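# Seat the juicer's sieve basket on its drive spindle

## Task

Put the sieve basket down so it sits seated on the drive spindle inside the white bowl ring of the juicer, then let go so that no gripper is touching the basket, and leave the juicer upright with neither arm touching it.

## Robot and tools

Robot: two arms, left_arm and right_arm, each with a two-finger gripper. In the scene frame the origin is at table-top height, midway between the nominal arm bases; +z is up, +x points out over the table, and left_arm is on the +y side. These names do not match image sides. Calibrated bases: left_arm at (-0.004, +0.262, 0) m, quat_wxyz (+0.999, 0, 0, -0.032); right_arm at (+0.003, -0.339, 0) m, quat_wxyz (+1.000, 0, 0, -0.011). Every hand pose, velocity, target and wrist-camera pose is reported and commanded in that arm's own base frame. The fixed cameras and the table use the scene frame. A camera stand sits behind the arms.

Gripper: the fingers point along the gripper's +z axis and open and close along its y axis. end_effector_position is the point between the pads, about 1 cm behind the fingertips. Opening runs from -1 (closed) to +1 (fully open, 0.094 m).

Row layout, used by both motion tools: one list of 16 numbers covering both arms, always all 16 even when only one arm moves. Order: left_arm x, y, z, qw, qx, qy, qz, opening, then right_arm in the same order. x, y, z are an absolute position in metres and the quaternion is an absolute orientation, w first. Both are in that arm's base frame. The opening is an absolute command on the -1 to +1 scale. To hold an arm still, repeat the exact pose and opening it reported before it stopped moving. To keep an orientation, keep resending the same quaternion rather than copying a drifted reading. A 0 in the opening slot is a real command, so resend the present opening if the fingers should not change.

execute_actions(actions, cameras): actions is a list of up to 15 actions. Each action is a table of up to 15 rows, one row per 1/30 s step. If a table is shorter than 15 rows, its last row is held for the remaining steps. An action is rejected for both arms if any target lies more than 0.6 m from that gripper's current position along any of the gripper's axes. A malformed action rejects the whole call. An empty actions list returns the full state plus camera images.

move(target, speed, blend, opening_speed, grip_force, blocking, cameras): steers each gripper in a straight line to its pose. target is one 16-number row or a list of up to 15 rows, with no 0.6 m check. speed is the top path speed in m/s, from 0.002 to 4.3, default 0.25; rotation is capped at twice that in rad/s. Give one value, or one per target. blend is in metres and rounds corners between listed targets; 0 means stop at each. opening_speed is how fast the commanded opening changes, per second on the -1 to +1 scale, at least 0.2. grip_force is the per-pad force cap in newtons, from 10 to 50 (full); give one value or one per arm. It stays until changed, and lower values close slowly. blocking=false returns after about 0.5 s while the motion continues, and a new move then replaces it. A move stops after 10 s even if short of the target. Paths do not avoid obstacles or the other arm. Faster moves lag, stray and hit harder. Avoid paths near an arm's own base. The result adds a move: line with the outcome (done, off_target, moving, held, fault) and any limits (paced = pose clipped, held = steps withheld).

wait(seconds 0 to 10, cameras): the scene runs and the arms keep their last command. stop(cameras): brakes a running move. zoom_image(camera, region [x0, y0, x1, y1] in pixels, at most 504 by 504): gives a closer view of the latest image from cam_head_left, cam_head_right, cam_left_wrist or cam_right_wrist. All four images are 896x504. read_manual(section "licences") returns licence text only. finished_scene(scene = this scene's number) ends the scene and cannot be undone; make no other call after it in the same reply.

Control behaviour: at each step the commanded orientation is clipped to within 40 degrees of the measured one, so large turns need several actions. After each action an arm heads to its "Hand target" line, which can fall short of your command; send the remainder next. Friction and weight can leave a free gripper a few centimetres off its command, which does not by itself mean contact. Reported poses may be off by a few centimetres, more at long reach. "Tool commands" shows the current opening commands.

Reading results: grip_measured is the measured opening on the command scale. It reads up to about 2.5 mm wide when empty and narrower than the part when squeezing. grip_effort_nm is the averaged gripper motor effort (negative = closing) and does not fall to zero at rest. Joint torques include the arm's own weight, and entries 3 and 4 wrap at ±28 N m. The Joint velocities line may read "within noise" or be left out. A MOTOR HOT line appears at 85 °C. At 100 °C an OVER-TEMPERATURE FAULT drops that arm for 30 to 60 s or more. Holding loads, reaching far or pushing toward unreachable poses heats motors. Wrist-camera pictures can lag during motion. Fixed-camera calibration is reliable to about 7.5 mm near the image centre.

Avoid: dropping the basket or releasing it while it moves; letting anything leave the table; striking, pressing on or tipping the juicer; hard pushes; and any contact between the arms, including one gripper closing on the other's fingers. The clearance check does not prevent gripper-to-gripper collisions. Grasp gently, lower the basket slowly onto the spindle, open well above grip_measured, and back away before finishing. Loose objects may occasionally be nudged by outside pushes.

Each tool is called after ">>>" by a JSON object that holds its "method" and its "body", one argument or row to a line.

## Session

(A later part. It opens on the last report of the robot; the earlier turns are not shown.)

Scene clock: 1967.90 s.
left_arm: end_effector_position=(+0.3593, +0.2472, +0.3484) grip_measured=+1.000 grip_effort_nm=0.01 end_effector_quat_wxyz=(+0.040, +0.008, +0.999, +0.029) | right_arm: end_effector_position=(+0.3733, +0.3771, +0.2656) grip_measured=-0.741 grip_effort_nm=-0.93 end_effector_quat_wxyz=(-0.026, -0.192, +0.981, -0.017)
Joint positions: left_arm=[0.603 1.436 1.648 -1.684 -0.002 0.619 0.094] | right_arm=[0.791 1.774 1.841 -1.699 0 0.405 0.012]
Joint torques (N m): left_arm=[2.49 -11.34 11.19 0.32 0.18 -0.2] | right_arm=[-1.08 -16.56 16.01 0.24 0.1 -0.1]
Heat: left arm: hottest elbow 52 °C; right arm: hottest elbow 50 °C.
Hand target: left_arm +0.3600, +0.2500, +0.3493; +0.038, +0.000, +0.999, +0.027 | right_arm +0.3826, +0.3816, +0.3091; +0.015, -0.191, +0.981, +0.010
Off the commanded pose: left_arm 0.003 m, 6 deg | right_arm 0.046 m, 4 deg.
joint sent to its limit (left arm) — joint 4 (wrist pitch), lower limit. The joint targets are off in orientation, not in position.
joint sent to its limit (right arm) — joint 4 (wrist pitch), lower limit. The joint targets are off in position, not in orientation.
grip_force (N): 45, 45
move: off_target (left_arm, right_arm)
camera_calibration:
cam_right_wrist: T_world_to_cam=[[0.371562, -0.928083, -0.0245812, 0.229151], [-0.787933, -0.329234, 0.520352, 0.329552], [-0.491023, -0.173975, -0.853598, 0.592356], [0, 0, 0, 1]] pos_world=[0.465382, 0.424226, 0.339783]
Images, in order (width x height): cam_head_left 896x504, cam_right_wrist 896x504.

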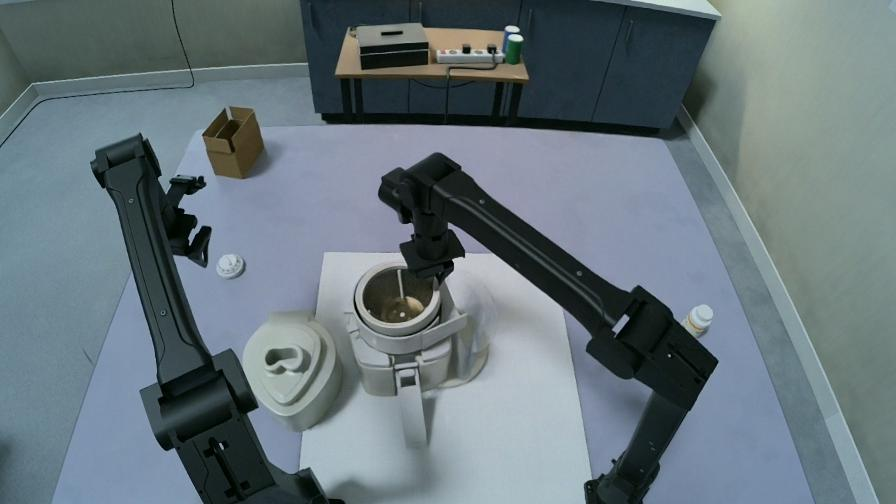

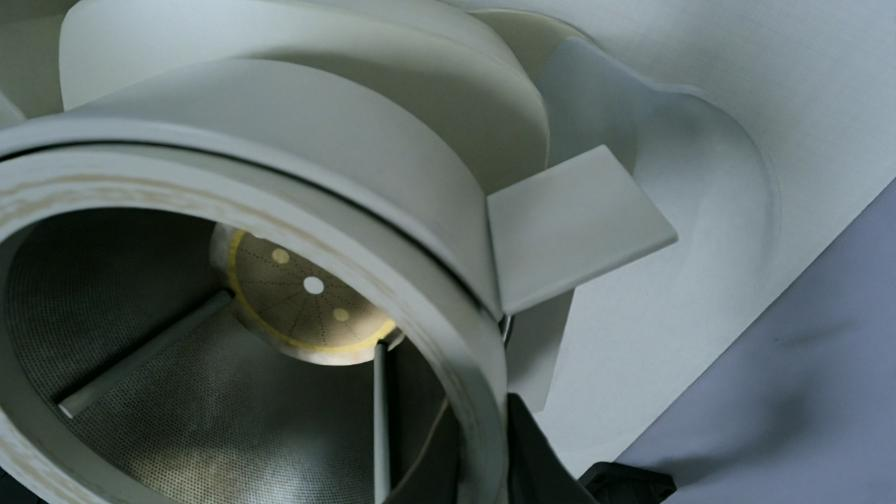

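>>> {"method": "move", "body": {
  "target": [
    [0.36,0.25,0.35,0,0,1,0,1,0.378,0.381,0.266,0,-0.191,0.982,0,-0.95]
  ],
  "speed": 0.1,
  "cameras": ["cam_head_left","cam_right_wrist"]
}}

>>> {"method": "zoom_image", "body": {
  "camera": "cam_head_left",
  "region": [330, 220, 500, 390]
}}

Scene clock: 1976.30 s.
left_arm: end_effector_position=(+0.3593, +0.2472, +0.3484) grip_measured=+1.000 grip_effort_nm=0.01 end_effector_quat_wxyz=(+0.040, +0.008, +0.999, +0.029) | right_arm: end_effector_position=(+0.3744, +0.3785, +0.2560) grip_measured=-0.741 grip_effort_nm=-0.93 end_effector_quat_wxyz=(-0.021, -0.194, +0.981, -0.013)
Joint positions: left_arm=[0.603 1.436 1.648 -1.684 -0.002 0.619 0.094] | right_arm=[0.791 1.769 1.809 -1.66 -0.002 0.4 0.012]
Joint torques (N m): left_arm=[2.14 -11.05 11.18 0.32 0.15 -0.24] | right_arm=[-0.62 -16.5 9.17 1.91 0.12 0]
Heat: left arm: hottest elbow 52 °C; right arm: hottest elbow 51 °C.
Hand target: left_arm +0.3600, +0.2500, +0.3493; +0.038, +0.000, +0.999, +0.027 | right_arm +0.3779, +0.3808, +0.2662; +0.000, -0.191, +0.982, +0.000
Off the commanded pose: left_arm 0.003 m, 6 deg | right_arm 0.011 m, 3 deg.
joint sent to its limit (left arm) — joint 4 (wrist pitch), lower limit. The joint targets are off in orientation, not in position.
grip_force (N): 45, 45
move: off_target (left_arm, right_arm)
camera_calibration:
cam_right_wrist: T_world_to_cam=[[0.375629, -0.926258, -0.0308107, 0.229245], [-0.790597, -0.337607, 0.51086, 0.342484], [-0.48359, -0.167535, -0.859112, 0.581081], [0, 0, 0, 1]] pos_world=[0.465661, 0.425317, 0.331315]
Images, in order (width x height): cam_head_left 896x504, cam_right_wrist 896x504.

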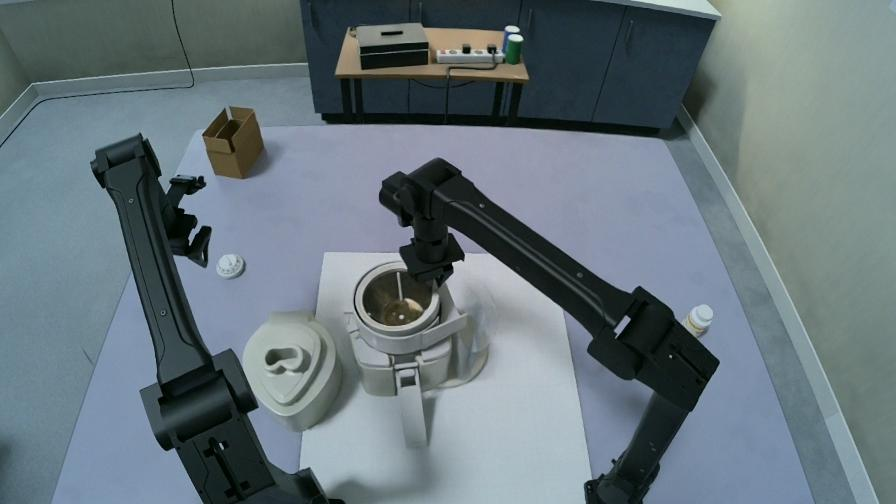

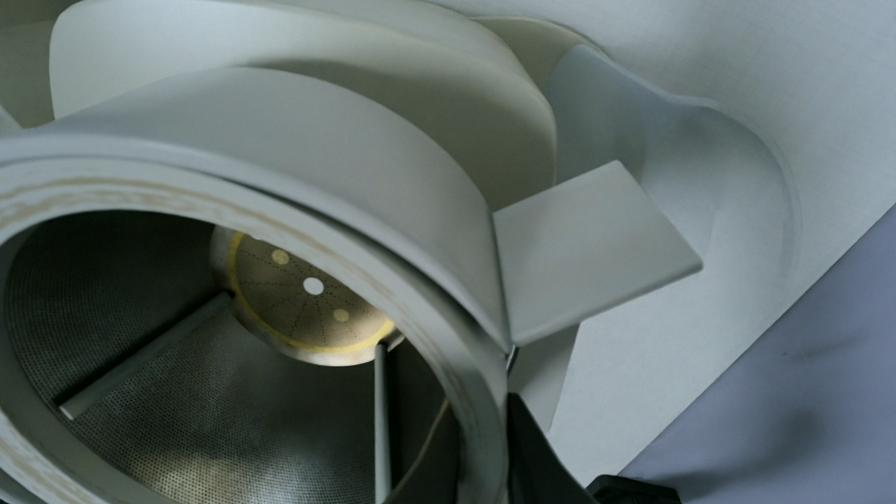

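Scaled by 2.965 from the camera's 896x504 image, which has a finer 1280x720 frame.

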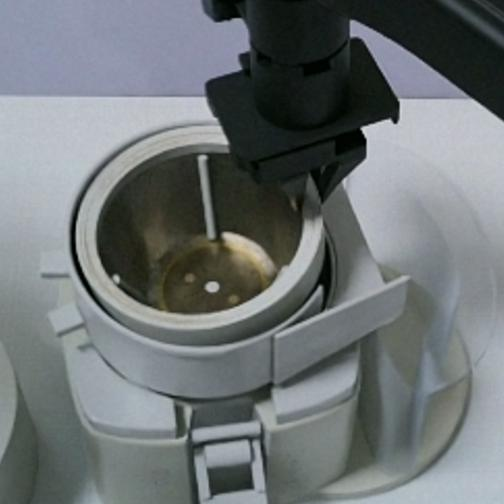

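>>> {"method": "move", "body": {
  "target": [
    [0.36,0.25,0.35,0,0,1,0,1,0.378,0.388,0.264,0.03,-0.191,0.982,0.02,-0.95]
  ],
  "speed": 0.1,
  "cameras": ["cam_head_left","cam_right_wrist"]
}}

>>> {"method": "zoom_image", "body": {
  "camera": "cam_head_left",
  "region": [330, 220, 500, 390]
}}

Scene clock: 1985.07 s.
left_arm: end_effector_position=(+0.3593, +0.2472, +0.3484) grip_measured=+1.000 grip_effort_nm=0.01 end_effector_quat_wxyz=(+0.040, +0.008, +0.999, +0.029) | right_arm: end_effector_position=(+0.3750, +0.3798, +0.2486) grip_measured=-0.741 grip_effort_nm=-0.93 end_effector_quat_wxyz=(+0.000, -0.195, +0.981, +0.001)
Joint positions: left_arm=[0.603 1.436 1.648 -1.684 -0.002 0.619 0.094] | right_arm=[0.792 1.738 1.748 -1.581 -0.001 0.4 0.012]
Joint torques (N m): left_arm=[2.02 -11.28 11.19 0.43 0.11 -0.19] | right_arm=[-0.09 -15.97 9.63 2.45 0.11 0.12]
Heat: left arm: hottest elbow 52 °C; right arm: hottest elbow 51 °C.
Hand target: left_arm +0.3600, +0.2500, +0.3493; +0.038, +0.000, +0.999, +0.027 | right_arm +0.3777, +0.3877, +0.2644; +0.029, -0.191, +0.981, +0.020
Off the commanded pose: left_arm 0.003 m, 6 deg | right_arm 0.018 m, 4 deg.
joint sent to its limit (left arm) — joint 4 (wrist pitch), lower limit. The joint targets are off in orientation, not in position.
grip_force (N): 45, 45
move: off_target (left_arm, right_arm)
camera_calibration:
cam_right_wrist: T_world_to_cam=[[0.378087, -0.924426, -0.0498758, 0.233209], [-0.807341, -0.355606, 0.470898, 0.370137], [-0.453046, -0.137774, -0.880777, 0.557913], [0, 0, 0, 1]] pos_world=[0.463413, 0.424073, 0.328731]
Images, in order (width x height): cam_head_left 896x504, cam_right_wrist 896x504.

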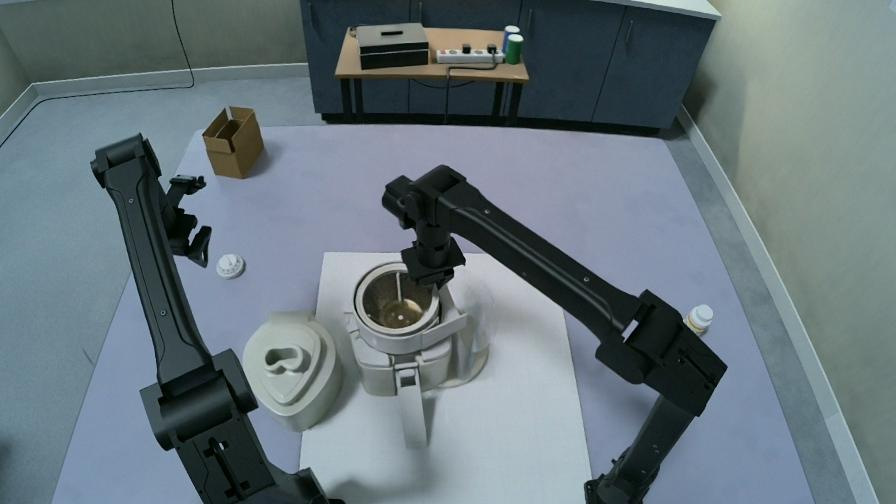

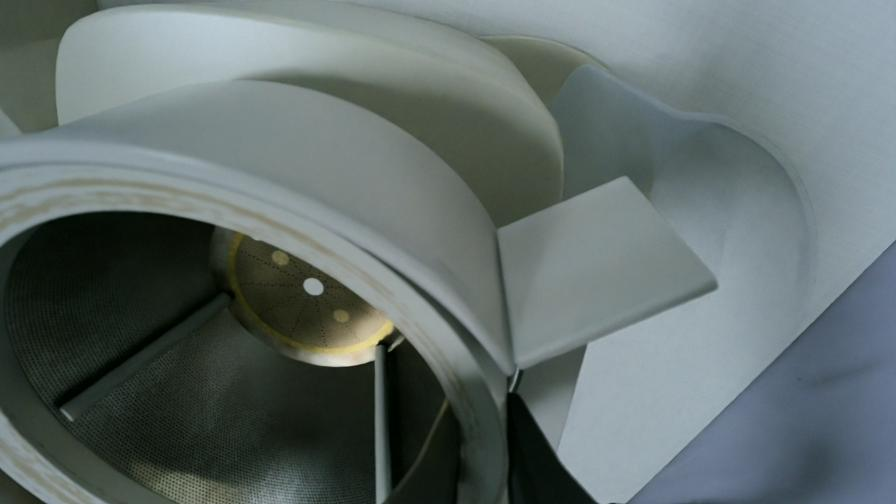

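Scaled by 2.965 from the camera's 896x504 image, which has a finer 1280x720 frame.

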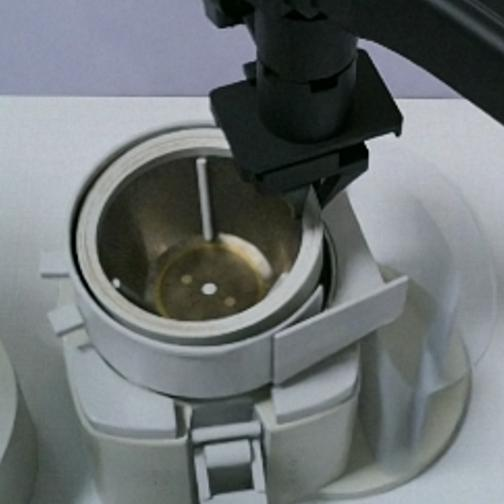

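>>> {"method": "move", "body": {
  "target": [
    [0.36,0.25,0.35,0,0,1,0,1,0.378,0.390,0.228,0.02,-0.191,0.981,0.015,-0.95]
  ],
  "speed": 0.08,
  "cameras": ["cam_head_left","cam_head_right"]
}}

>>> {"method": "zoom_image", "body": {
  "camera": "cam_head_left",
  "region": [330, 220, 500, 390]
}}

>>> {"method": "zoom_image", "body": {
  "camera": "cam_head_right",
  "region": [320, 220, 490, 390]
}}

Scene clock: 1990.77 s.
left_arm: end_effector_position=(+0.3593, +0.2472, +0.3484) grip_measured=+1.000 grip_effort_nm=0.01 end_effector_quat_wxyz=(+0.040, +0.008, +0.999, +0.029) | right_arm: end_effector_position=(+0.3752, +0.3805, +0.2413) grip_measured=-0.741 grip_effort_nm=-0.93 end_effector_quat_wxyz=(+0.014, -0.195, +0.981, +0.011)
Joint positions: left_arm=[0.603 1.436 1.648 -1.684 -0.002 0.619 0.094] | right_arm=[0.792 1.715 1.699 -1.519 -0.003 0.4 0.012]
Joint torques (N m): left_arm=[2.14 -11.22 11.12 0.31 0.15 -0.15] | right_arm=[0.62 -12.34 8.21 2.78 0.11 0.09]
Heat: left arm: hottest elbow 52 °C; right arm: hottest elbow 51 °C.
Hand target: left_arm +0.3600, +0.2500, +0.3493; +0.038, +0.000, +0.999, +0.027 | right_arm +0.3777, +0.3896, +0.2283; +0.020, -0.191, +0.981, +0.015
Off the commanded pose: left_arm 0.003 m, 6 deg | right_arm 0.017 m, 1 deg.
joint sent to its limit (left arm) — joint 4 (wrist pitch), lower limit. The joint targets are off in orientation, not in position.
grip_force (N): 45, 45
move: off_target (left_arm, right_arm)
Images, in order (width x height): cam_head_left 896x504, cam_head_right 896x504.

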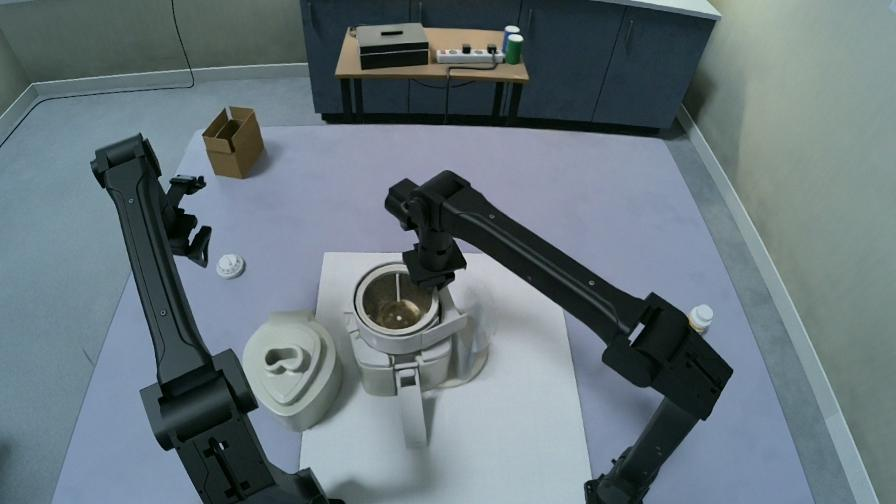

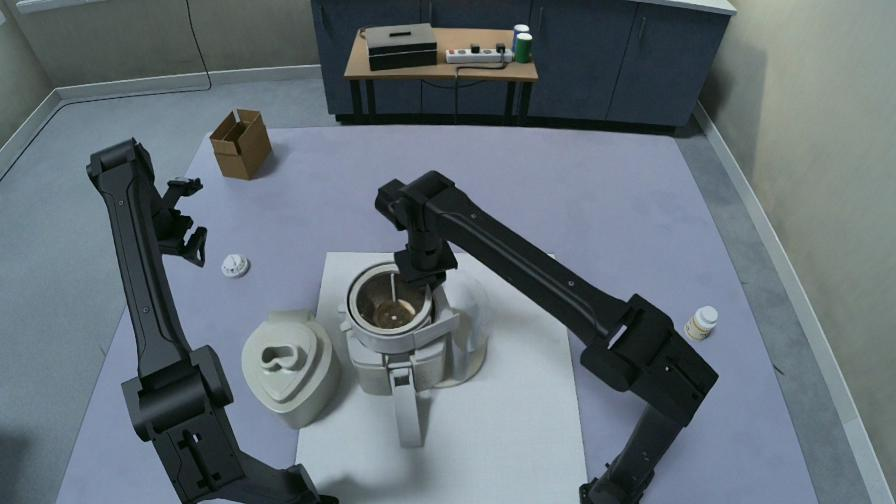

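Scaled by 2.965 from the camera's 896x504 image, which has a finer 1280x720 frame.

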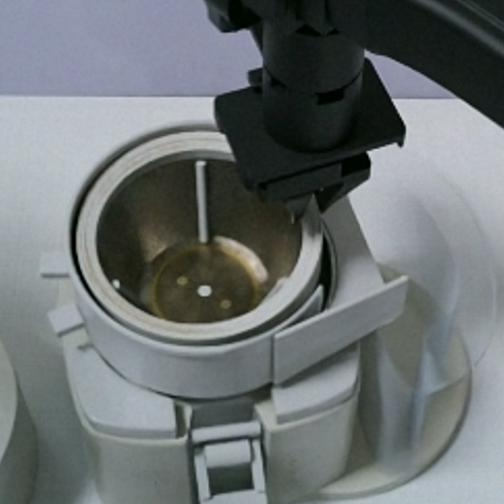

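Scaled by 2.965 from the camera's 896x504 image, which has a finer 1280x720 frame.

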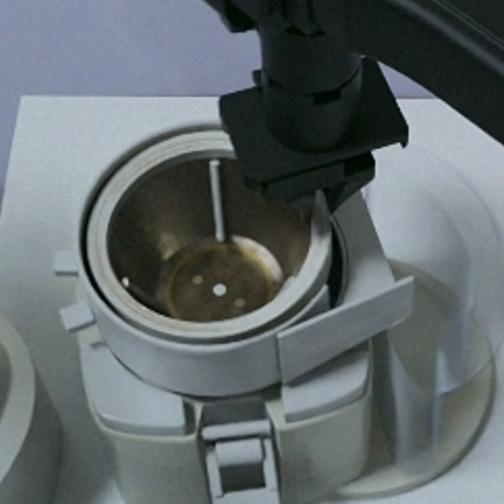

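>>> {"method": "move", "body": {
  "target": [
    [0.36,0.25,0.35,0,0,1,0,1,0.388,0.3905,0.222,0.01,-0.292,0.956,0.01,-0.95],
    [0.36,0.25,0.35,0,0,1,0,1,0.377,0.384,0.222,0.01,-0.191,0.981,0.01,-0.95],
    [0.36,0.25,0.35,0,0,1,0,1,0.360,0.381,0.222,0.01,-0.087,0.996,0.01,-0.95],
    [0.36,0.25,0.35,0,0,1,0,1,0.377,0.384,0.222,0.01,-0.191,0.981,0.01,-0.95]
  ],
  "speed": 0.08,
  "cameras": ["cam_head_left","cam_right_wrist"]
}}

>>> {"method": "zoom_image", "body": {
  "camera": "cam_head_left",
  "region": [330, 220, 500, 390]
}}

Scene clock: 2006.53 s.
left_arm: end_effector_position=(+0.3593, +0.2472, +0.3484) grip_measured=+1.000 grip_effort_nm=0.01 end_effector_quat_wxyz=(+0.040, +0.008, +0.999, +0.029) | right_arm: end_effector_position=(+0.3652, +0.3785, +0.2273) grip_measured=-0.742 grip_effort_nm=-0.94 end_effector_quat_wxyz=(+0.011, -0.185, +0.983, +0.012)
Joint positions: left_arm=[0.603 1.436 1.648 -1.684 -0.002 0.619 0.094] | right_arm=[0.802 1.697 1.638 -1.481 -0.007 0.431 0.012]
Joint torques (N m): left_arm=[2.26 -11.52 11.15 0.35 0.15 -0.18] | right_arm=[-1.26 -11.28 12.12 0.85 0.11 -0.31]
Heat: left arm: hottest elbow 52 °C; right arm: hottest elbow 52 °C.
Hand target: left_arm +0.3600, +0.2500, +0.3493; +0.038, +0.000, +0.999, +0.027 | right_arm +0.3766, +0.3836, +0.2218; +0.010, -0.191, +0.982, +0.010
Off the commanded pose: left_arm 0.003 m, 6 deg | right_arm 0.014 m, 1 deg.
joint sent to its limit (left arm) — joint 4 (wrist pitch), lower limit. The joint targets are off in orientation, not in position.
grip_force (N): 45, 45
move: off_target (left_arm, right_arm)
camera_calibration:
cam_right_wrist: T_world_to_cam=[[0.360103, -0.930424, -0.0681046, 0.247526], [-0.822547, -0.351098, 0.447377, 0.381053], [-0.440161, -0.105082, -0.891749, 0.51991], [0, 0, 0, 1]] pos_world=[0.453144, 0.418724, 0.310013]
Images, in order (width x height): cam_head_left 896x504, cam_right_wrist 896x504.

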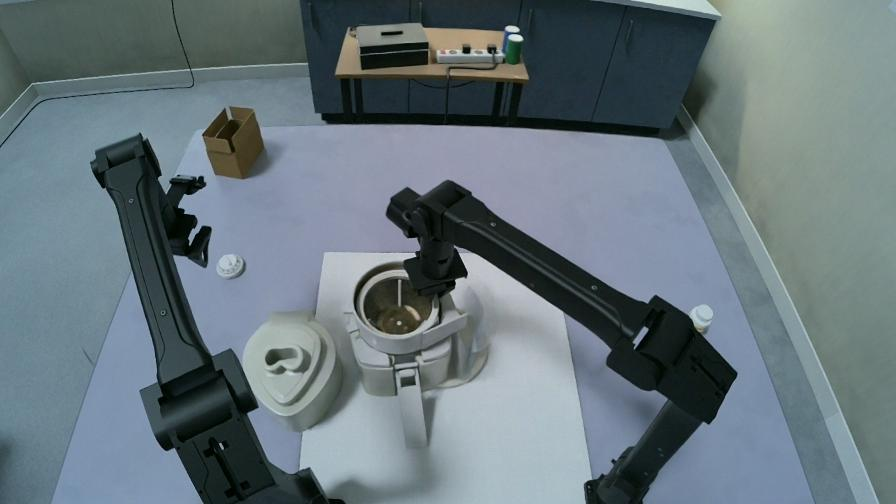

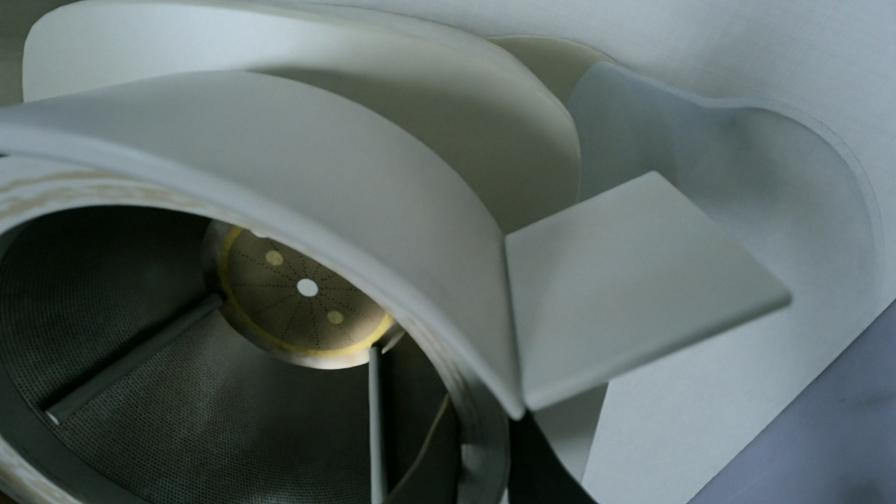

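Scaled by 2.965 from the camera's 896x504 image, which has a finer 1280x720 frame.

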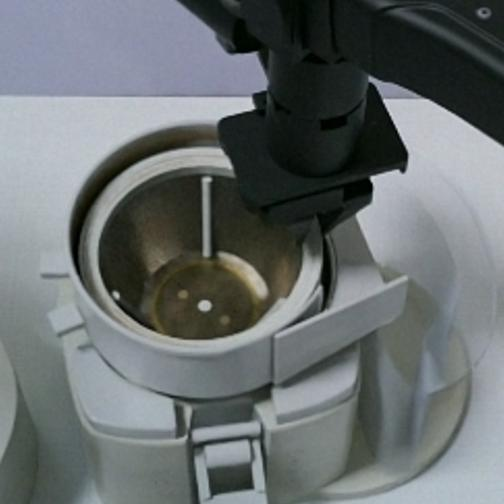

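>>> {"method": "move", "body": {
  "target": [
    [0.36,0.25,0.35,0,0,1,0,1,0.374,0.384,0.27,0.01,-0.191,0.981,0.01,-0.95],
    [0.36,0.25,0.35,0,0,1,0,1,0.381,0.385,0.265,0.02,-0.191,0.981,0.015,-0.95]
  ],
  "speed": 0.1,
  "cameras": ["cam_head_left","cam_right_wrist"]
}}

>>> {"method": "zoom_image", "body": {
  "camera": "cam_head_left",
  "region": [330, 220, 500, 390]
}}

Scene clock: 2017.20 s.
left_arm: end_effector_position=(+0.3593, +0.2472, +0.3484) grip_measured=+1.000 grip_effort_nm=0.01 end_effector_quat_wxyz=(+0.040, +0.008, +0.999, +0.029) | right_arm: end_effector_position=(+0.3664, +0.3796, +0.2367) grip_measured=-0.742 grip_effort_nm=-0.93 end_effector_quat_wxyz=(-0.008, -0.185, +0.983, -0.002)
Joint positions: left_arm=[0.603 1.436 1.648 -1.684 -0.002 0.619 0.094] | right_arm=[0.802 1.731 1.708 -1.563 -0.007 0.429 0.012]
Joint torques (N m): left_arm=[2.32 -11.81 10.95 0.21 0.14 -0.17] | right_arm=[-1.61 -14.51 14.54 0.46 0.28 -0.28]
Heat: left arm: hottest elbow 52 °C; right arm: hottest elbow 53 °C.
Hand target: left_arm +0.3600, +0.2500, +0.3493; +0.038, +0.000, +0.999, +0.027 | right_arm +0.3797, +0.3838, +0.2650; +0.021, -0.191, +0.981, +0.015
Off the commanded pose: left_arm 0.003 m, 6 deg | right_arm 0.032 m, 4 deg.
joint sent to its limit (left arm) — joint 4 (wrist pitch), lower limit. The joint targets are off in orientation, not in position.
grip_force (N): 45, 45
move: off_target (left_arm, right_arm)
camera_calibration:
cam_right_wrist: T_world_to_cam=[[0.359326, -0.931956, -0.0483971, 0.244995], [-0.807319, -0.336447, 0.484809, 0.358244], [-0.468104, -0.135132, -0.87328, 0.546246], [0, 0, 0, 1]] pos_world=[0.456884, 0.42267, 0.315203]
Images, in order (width x height): cam_head_left 896x504, cam_right_wrist 896x504.

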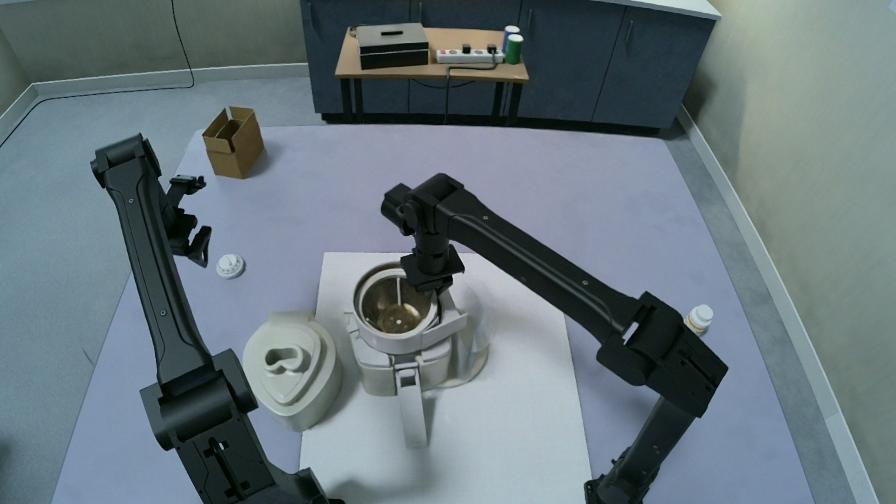

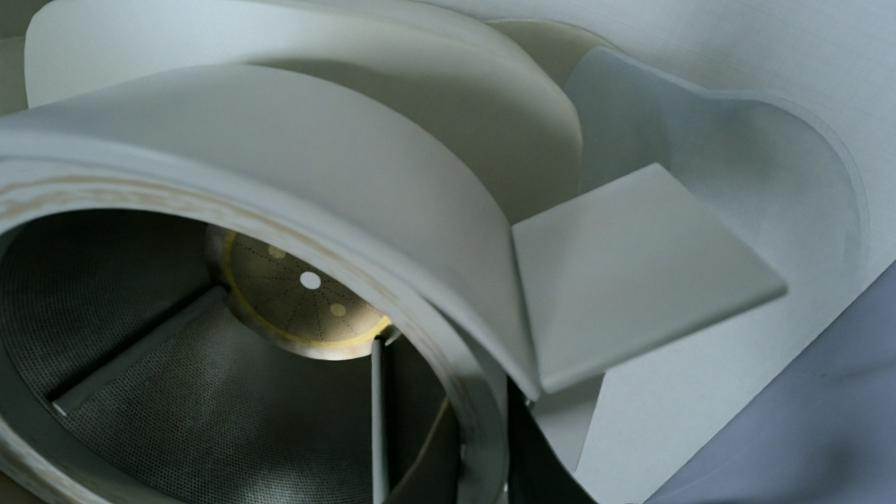

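Scaled by 2.965 from the camera's 896x504 image, which has a finer 1280x720 frame.

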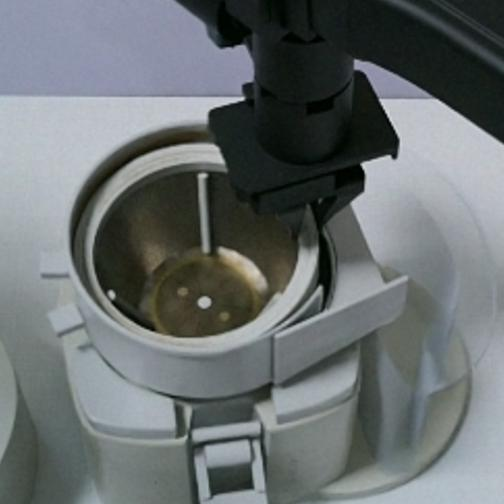

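>>> {"method": "move", "body": {
  "target": [
    [0.36,0.25,0.35,0,0,1,0,1,0.372,0.384,0.305,0.01,-0.191,0.981,0.01,-0.95],
    [0.36,0.25,0.35,0,0,1,0,1,0.386,0.385,0.285,0.02,-0.191,0.981,0.015,-0.95]
  ],
  "speed": 0.1,
  "cameras": ["cam_head_left","cam_right_wrist"]
}}

>>> {"method": "zoom_image", "body": {
  "camera": "cam_head_left",
  "region": [330, 220, 500, 390]
}}

Scene clock: 2022.70 s.
left_arm: end_effector_position=(+0.3593, +0.2472, +0.3484) grip_measured=+1.000 grip_effort_nm=0.01 end_effector_quat_wxyz=(+0.040, +0.008, +0.999, +0.029) | right_arm: end_effector_position=(+0.3715, +0.3796, +0.2680) grip_measured=-0.742 grip_effort_nm=-0.93 end_effector_quat_wxyz=(-0.004, -0.192, +0.981, -0.002)
Joint positions: left_arm=[0.603 1.436 1.648 -1.684 -0.002 0.619 0.094] | right_arm=[0.797 1.739 1.801 -1.642 -0.001 0.411 0.012]
Joint torques (N m): left_arm=[2.08 -11.63 11.25 0.34 0.11 -0.16] | right_arm=[-1.61 -14.74 13.08 1.22 0 -0.16]
Motor temperatures (°C): left_arm=[24 33 52 25 24 26 27] | right_arm=[24 38 54 23 26 25 26]
Heat: left arm: hottest elbow 52 °C; right arm: hottest elbow 54 °C.
Hand target: left_arm +0.3600, +0.2500, +0.3493; +0.038, +0.000, +0.999, +0.027 | right_arm +0.3853, +0.3842, +0.2852; +0.020, -0.191, +0.981, +0.015
Off the commanded pose: left_arm 0.003 m, 6 deg | right_arm 0.023 m, 3 deg.
joint sent to its limit (left arm) — joint 4 (wrist pitch), lower limit. The joint targets are off in orientation, not in position.
grip_force (N): 45, 45
move: off_target (left_arm, right_arm)
camera_calibration:
cam_right_wrist: T_world_to_cam=[[0.37208, -0.927086, -0.0454833, 0.237328], [-0.806346, -0.347115, 0.478871, 0.35243], [-0.459743, -0.141503, -0.876706, 0.576113], [0, 0, 0, 1]] pos_world=[0.460739, 0.423879, 0.347107]
Images, in order (width x height): cam_head_left 896x504, cam_right_wrist 896x504.

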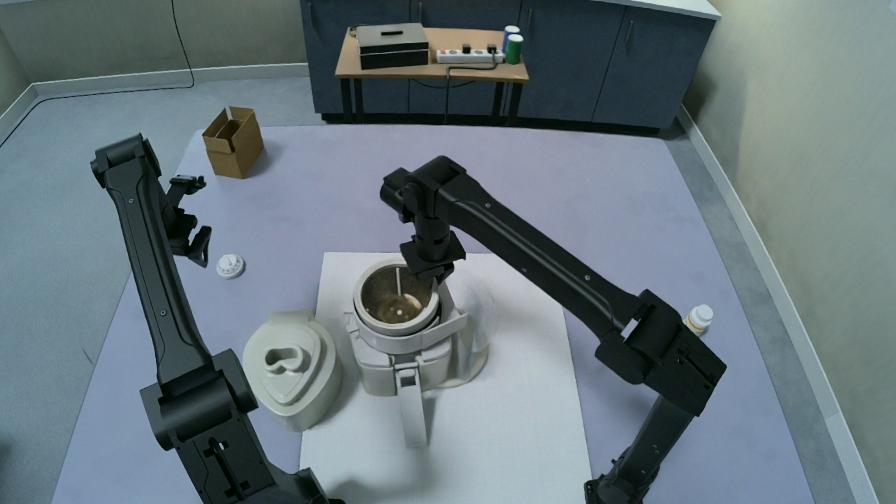

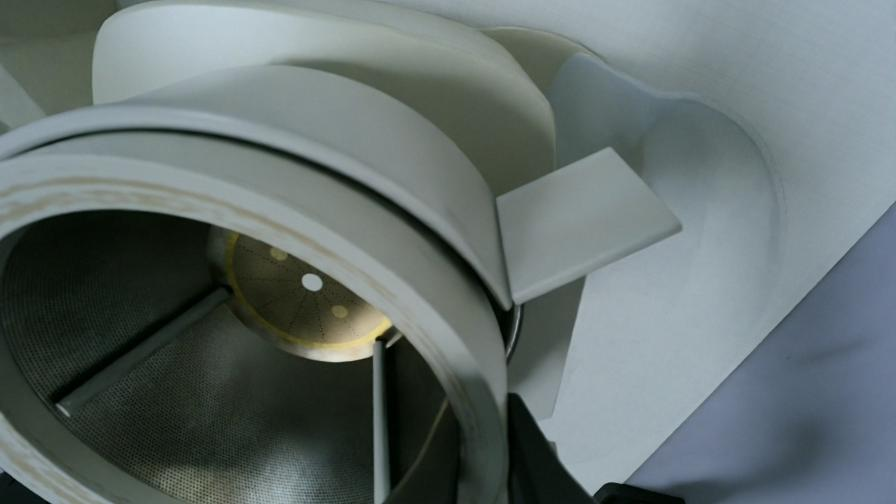

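Scaled by 2.965 from the camera's 896x504 image, which has a finer 1280x720 frame.

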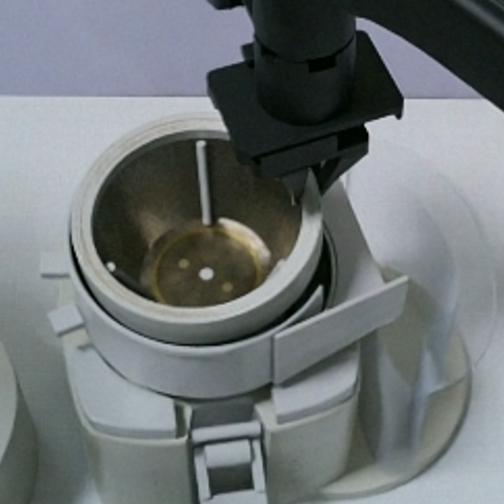

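>>> {"method": "move", "body": {
  "target": [
    [0.36,0.25,0.35,0,0,1,0,1,0.386,0.388,0.262,0.015,-0.191,0.982,0.012,-0.95],
    [0.386,0.389,0.232,0.015,-0.191,0.982,0.012,-0.95]
  ],
  "speed": 0.08,
  "cameras": ["cam_head_left","cam_right_wrist"]
}}

>>> {"method": "zoom_image", "body": {
  "camera": "cam_head_left",
  "region": [330, 220, 500, 390]
}}


Scaled by 2.965 from the camera's 896x504 image, which has a finer 1280x720 frame.

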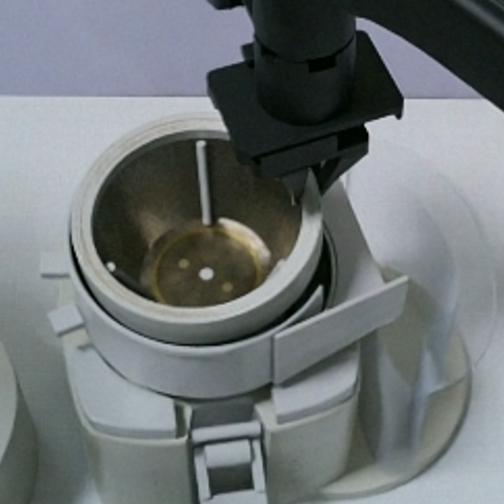

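>>> {"method": "move", "body": {
  "target": [
    [0.36, 0.25, 0.35, 0, 0, 1, 0, 1, 0.386, 0.388, 0.262, 0.015, -0.191, 0.982, 0.012, -0.95],
    [0.386, 0.389, 0.232, 0.015, -0.191, 0.982, 0.012, -0.95]
  ],
  "speed": 0.08,
  "cameras": ["cam_head_left","cam_right_wrist"]
}}

>>> {"method": "zoom_image", "body": {
  "camera": "cam_head_left",
  "region": [330, 220, 500, 390]
}}


Scaled by 2.965 from the camera's 896x504 image, which has a finer 1280x720 frame.

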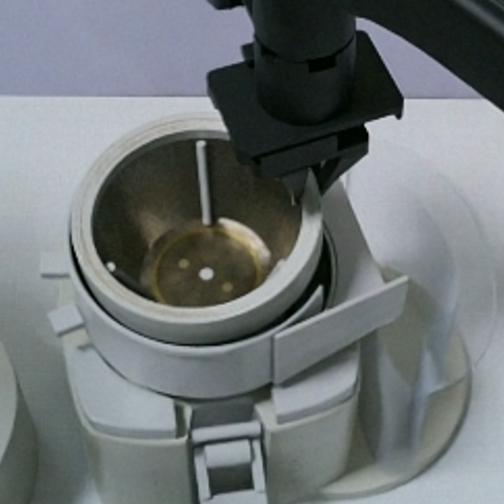

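>>> {"method": "move", "body": {
  "target": [0.36, 0.25, 0.35, 0, 0, 1, 0, 1, 0.386, 0.389, 0.232, 0.015, -0.191, 0.982, 0.012, -0.95],
  "speed": 0.08,
  "cameras": ["cam_head_left","cam_right_wrist"]
}}

>>> {"method": "zoom_image", "body": {
  "camera": "cam_head_left",
  "region": [330, 220, 500, 390]
}}

Scene clock: 2050.73 s.
left_arm: end_effector_position=(+0.3593, +0.2472, +0.3484) grip_measured=+1.000 grip_effort_nm=0.01 end_effector_quat_wxyz=(+0.040, +0.008, +0.999, +0.029) | right_arm: end_effector_position=(+0.3745, +0.3826, +0.2423) grip_measured=-0.742 grip_effort_nm=-0.94 end_effector_quat_wxyz=(+0.002, -0.202, +0.979, +0.003)
Joint positions: left_arm=[0.603 1.436 1.648 -1.684 -0.002 0.619 0.094] | right_arm=[0.796 1.738 1.732 -1.559 -0.003 0.389 0.012]
Joint torques (N m): left_arm=[2.08 -11.46 10.96 0.21 0.16 -0.12] | right_arm=[-1.2 -13.45 8.9 2.91 0.03 0.14]
Motor temperatures (°C): left_arm=[24 33 52 25 24 26 27] | right_arm=[24 39 56 23 26 25 27]
Heat: left arm: hottest elbow 52 °C; right arm: hottest elbow 56 °C.
Hand target: left_arm +0.3600, +0.2500, +0.3493; +0.038, +0.000, +0.999, +0.027 | right_arm +0.3856, +0.3886, +0.2324; +0.015, -0.191, +0.981, +0.012
Off the commanded pose: left_arm 0.003 m, 6 deg | right_arm 0.017 m, 2 deg.
joint sent to its limit (left arm) — joint 4 (wrist pitch), lower limit. The joint targets are off in orientation, not in position.
grip_force (N): 45, 45
move: off_target (left_arm, right_arm)
camera_calibration:
cam_right_wrist: T_world_to_cam=[[0.39229, -0.918281, -0.0535547, 0.228849], [-0.803325, -0.370379, 0.466357, 0.379021], [-0.448082, -0.139925, -0.882974, 0.552055], [0, 0, 0, 1]] pos_world=[0.462068, 0.427775, 0.322948]
Images, in order (width x height): cam_head_left 896x504, cam_right_wrist 896x504.

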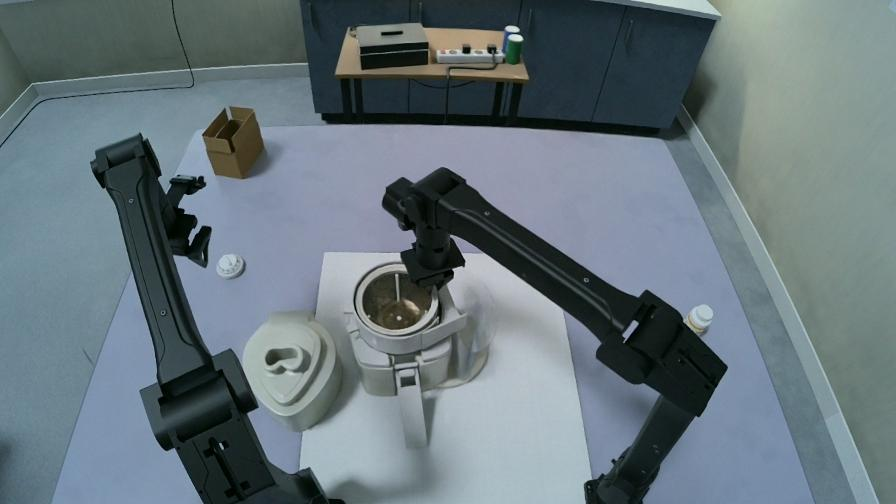

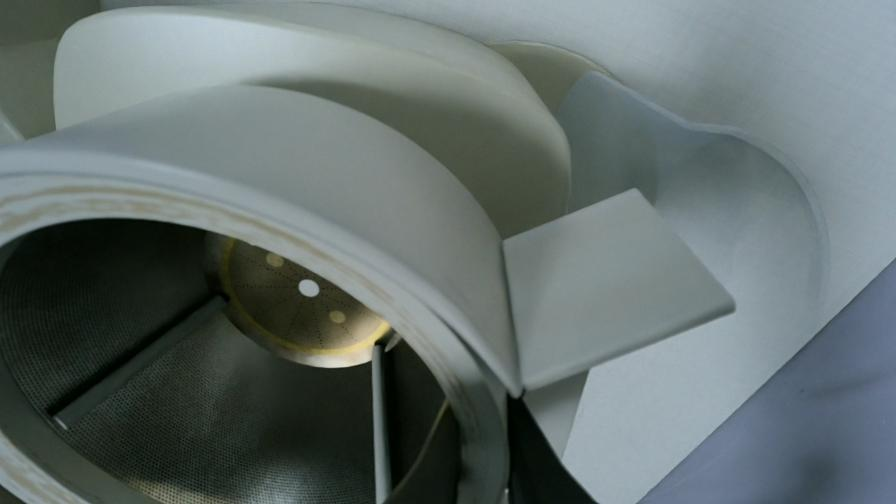

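Scaled by 2.965 from the camera's 896x504 image, which has a finer 1280x720 frame.

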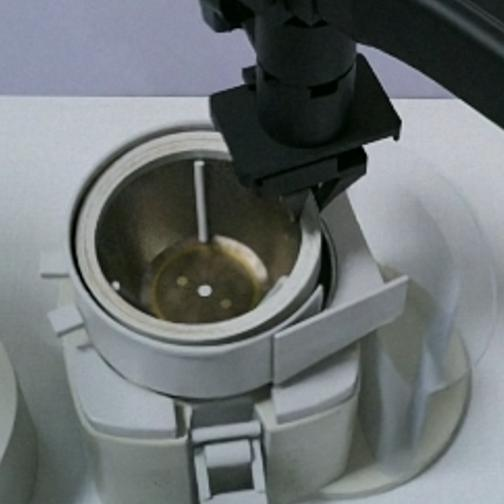

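>>> {"method": "move", "body": {
  "target": [0.36, 0.25, 0.35, 0, 0, 1, 0, 1, 0.386, 0.389, 0.215, 0.015, -0.191, 0.982, 0.012, -0.95],
  "speed": 0.06,
  "cameras": ["cam_head_left"]
}}

>>> {"method": "zoom_image", "body": {
  "camera": "cam_head_left",
  "region": [330, 220, 500, 390]
}}

Scene clock: 2055.23 s.
left_arm: end_effector_position=(+0.3593, +0.2472, +0.3484) grip_measured=+1.000 grip_effort_nm=0.01 end_effector_quat_wxyz=(+0.040, +0.008, +0.999, +0.029) | right_arm: end_effector_position=(+0.3744, +0.3833, +0.2371) grip_measured=-0.742 grip_effort_nm=-0.93 end_effector_quat_wxyz=(+0.012, -0.203, +0.979, +0.013)
Joint positions: left_arm=[0.603 1.436 1.648 -1.684 -0.002 0.619 0.094] | right_arm=[0.796 1.721 1.695 -1.511 -0.007 0.388 0.012]
Joint torques (N m): left_arm=[2.14 -11.75 11.44 0.09 0.19 -0.13] | right_arm=[-1.38 -12.4 8.16 2.92 0.21 0.11]
Motor temperatures (°C): left_arm=[24 33 52 25 24 26 27] | right_arm=[24 39 56 23 26 25 27]
Heat: left arm: hottest elbow 52 °C; right arm: hottest elbow 56 °C.
Hand target: left_arm +0.3600, +0.2500, +0.3493; +0.038, +0.000, +0.999, +0.027 | right_arm +0.3852, +0.3881, +0.2154; +0.015, -0.191, +0.981, +0.012
Off the commanded pose: left_arm 0.003 m, 6 deg | right_arm 0.026 m, 1 deg.
joint sent to its limit (left arm) — joint 4 (wrist pitch), lower limit. The joint targets are off in orientation, not in position.
grip_force (N): 45, 45
move: off_target (left_arm, right_arm)
Images, in order (width x height): cam_head_left 896x504.

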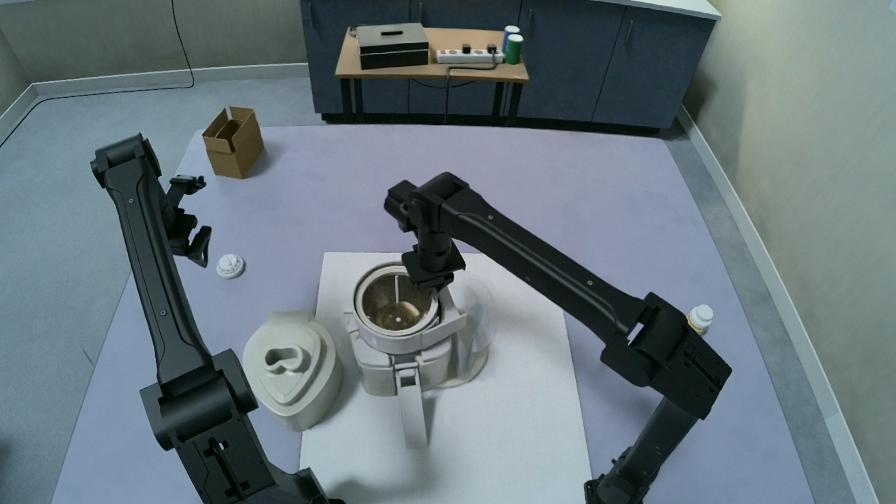

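Scaled by 2.965 from the camera's 896x504 image, which has a finer 1280x720 frame.

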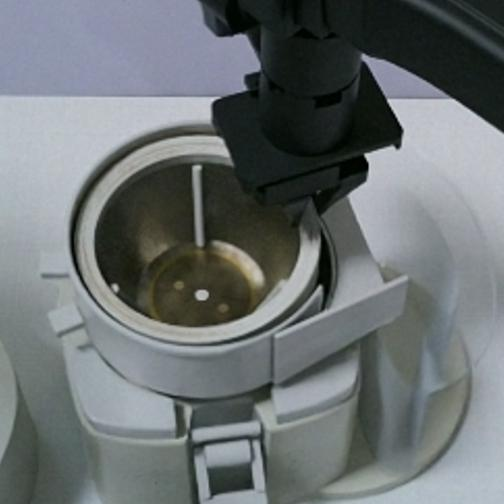

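>>> {"method": "move", "body": {
  "target": [
    [0.36, 0.25, 0.35, 0, 0, 1, 0, 1, 0.394, 0.389, 0.232, 0.015, -0.191, 0.982, 0.012, -0.95],
    [0.394, 0.389, 0.218, 0.015, -0.191, 0.982, 0.012, -0.95]
  ],
  "speed": 0.06,
  "cameras": ["cam_head_left"]
}}

>>> {"method": "zoom_image", "body": {
  "camera": "cam_head_left",
  "region": [330, 220, 500, 390]
}}


Scaled by 2.965 from the camera's 896x504 image, which has a finer 1280x720 frame.

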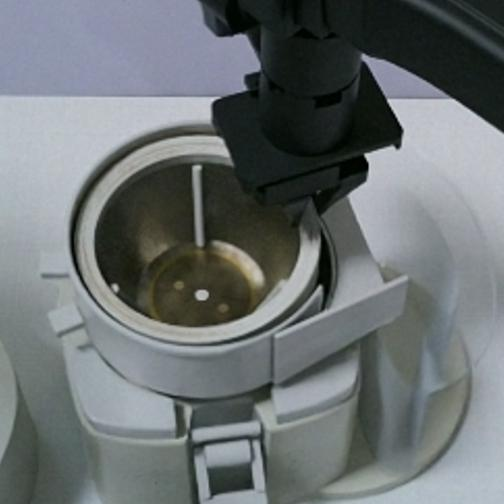

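>>> {"method": "move", "body": {
  "target": [0.36, 0.25, 0.35, 0, 0, 1, 0, 1, 0.396, 0.391, 0.25, 0.015, -0.191, 0.982, 0.012, -0.95],
  "speed": 0.06
}}

>>> {"method": "move", "body": {
  "target": [0.36, 0.25, 0.35, 0, 0, 1, 0, 1, 0.394, 0.391, 0.222, 0.015, -0.191, 0.982, 0.012, -0.95],
  "speed": 0.06,
  "cameras": ["cam_head_left"]
}}

>>> {"method": "zoom_image", "body": {
  "camera": "cam_head_left",
  "region": [330, 220, 500, 390]
}}

Scene clock: 2066.83 s.
left_arm: end_effector_position=(+0.3593, +0.2472, +0.3484) grip_measured=+1.000 grip_effort_nm=0.01 end_effector_quat_wxyz=(+0.040, +0.008, +0.999, +0.029) | right_arm: end_effector_position=(+0.3745, +0.3816, +0.2377) grip_measured=-0.742 grip_effort_nm=-0.93 end_effector_quat_wxyz=(-0.003, -0.202, +0.979, +0.003)
Joint positions: left_arm=[0.603 1.436 1.648 -1.684 -0.002 0.619 0.094] | right_arm=[0.793 1.743 1.726 -1.557 -0.008 0.386 0.012]
Joint torques (N m): left_arm=[2.67 -11.34 11.3 0.27 0.15 -0.19] | right_arm=[-2.14 -12.22 15.25 0.69 0.24 -0.01]
Heat: left arm: hottest elbow 52 °C; right arm: hottest elbow 54 °C.
Hand target: left_arm +0.3600, +0.2500, +0.3493; +0.038, +0.000, +0.999, +0.027 | right_arm +0.3951, +0.3898, +0.2498; +0.016, -0.191, +0.981, +0.012
Off the commanded pose: left_arm 0.003 m, 6 deg | right_arm 0.026 m, 3 deg.
joint sent to its limit (left arm) — joint 4 (wrist pitch), lower limit. The joint targets are off in orientation, not in position.
grip_force (N): 45, 45
move: off_target (left_arm, right_arm)

Scene clock: 2068.40 s.
left_arm: end_effector_position=(+0.3593, +0.2472, +0.3484) grip_measured=+1.000 grip_effort_nm=0.01 end_effector_quat_wxyz=(+0.040, +0.008, +0.999, +0.029) | right_arm: end_effector_position=(+0.3776, +0.3841, +0.2305) grip_measured=-0.742 grip_effort_nm=-0.93 end_effector_quat_wxyz=(-0.001, -0.206, +0.978, +0.004)
Joint positions: left_arm=[0.603 1.436 1.648 -1.684 -0.002 0.619 0.094] | right_arm=[0.792 1.751 1.718 -1.537 -0.008 0.376 0.012]
Joint torques (N m): left_arm=[1.55 -10.87 11.11 0.17 0.14 -0.16] | right_arm=[-0.97 -13.57 9.57 2.8 0.23 0.15]
Heat: left arm: hottest elbow 52 °C; right arm: hottest elbow 54 °C.
Hand target: left_arm +0.3600, +0.2500, +0.3493; +0.038, +0.000, +0.999, +0.027 | right_arm +0.3933, +0.3900, +0.2224; +0.015, -0.191, +0.981, +0.012
Off the commanded pose: left_arm 0.003 m, 6 deg | right_arm 0.020 m, 3 deg.
joint sent to its limit (left arm) — joint 4 (wrist pitch), lower limit. The joint targets are off in orientation, not in position.
grip_force (N): 45, 45
move: off_target (left_arm, right_arm)
Images, in order (width x height): cam_head_left 896x504.

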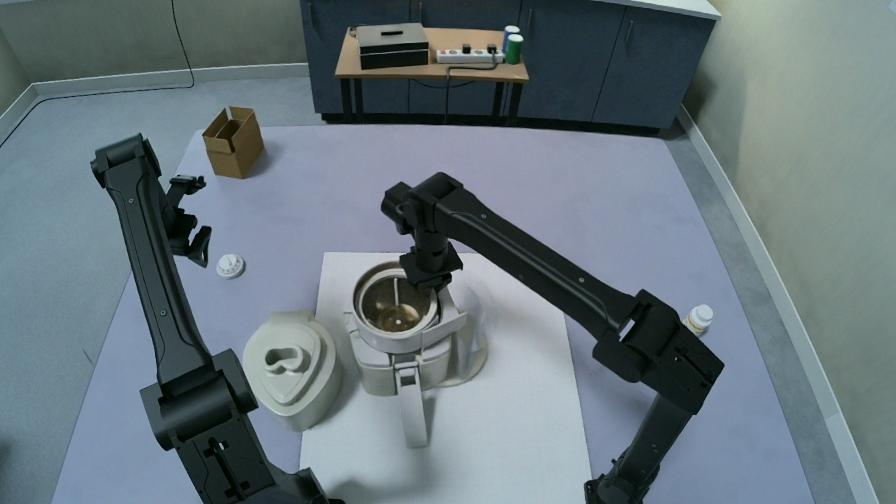

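Scaled by 2.965 from the camera's 896x504 image, which has a finer 1280x720 frame.

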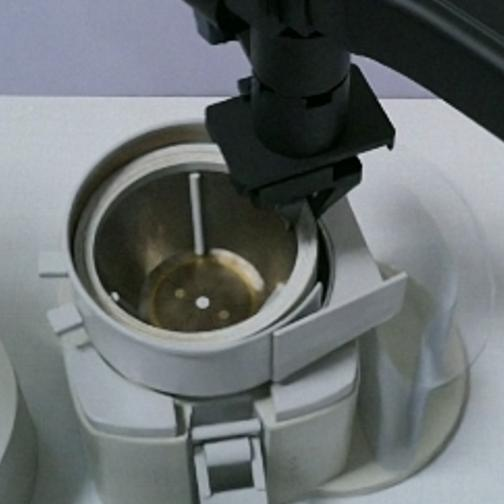

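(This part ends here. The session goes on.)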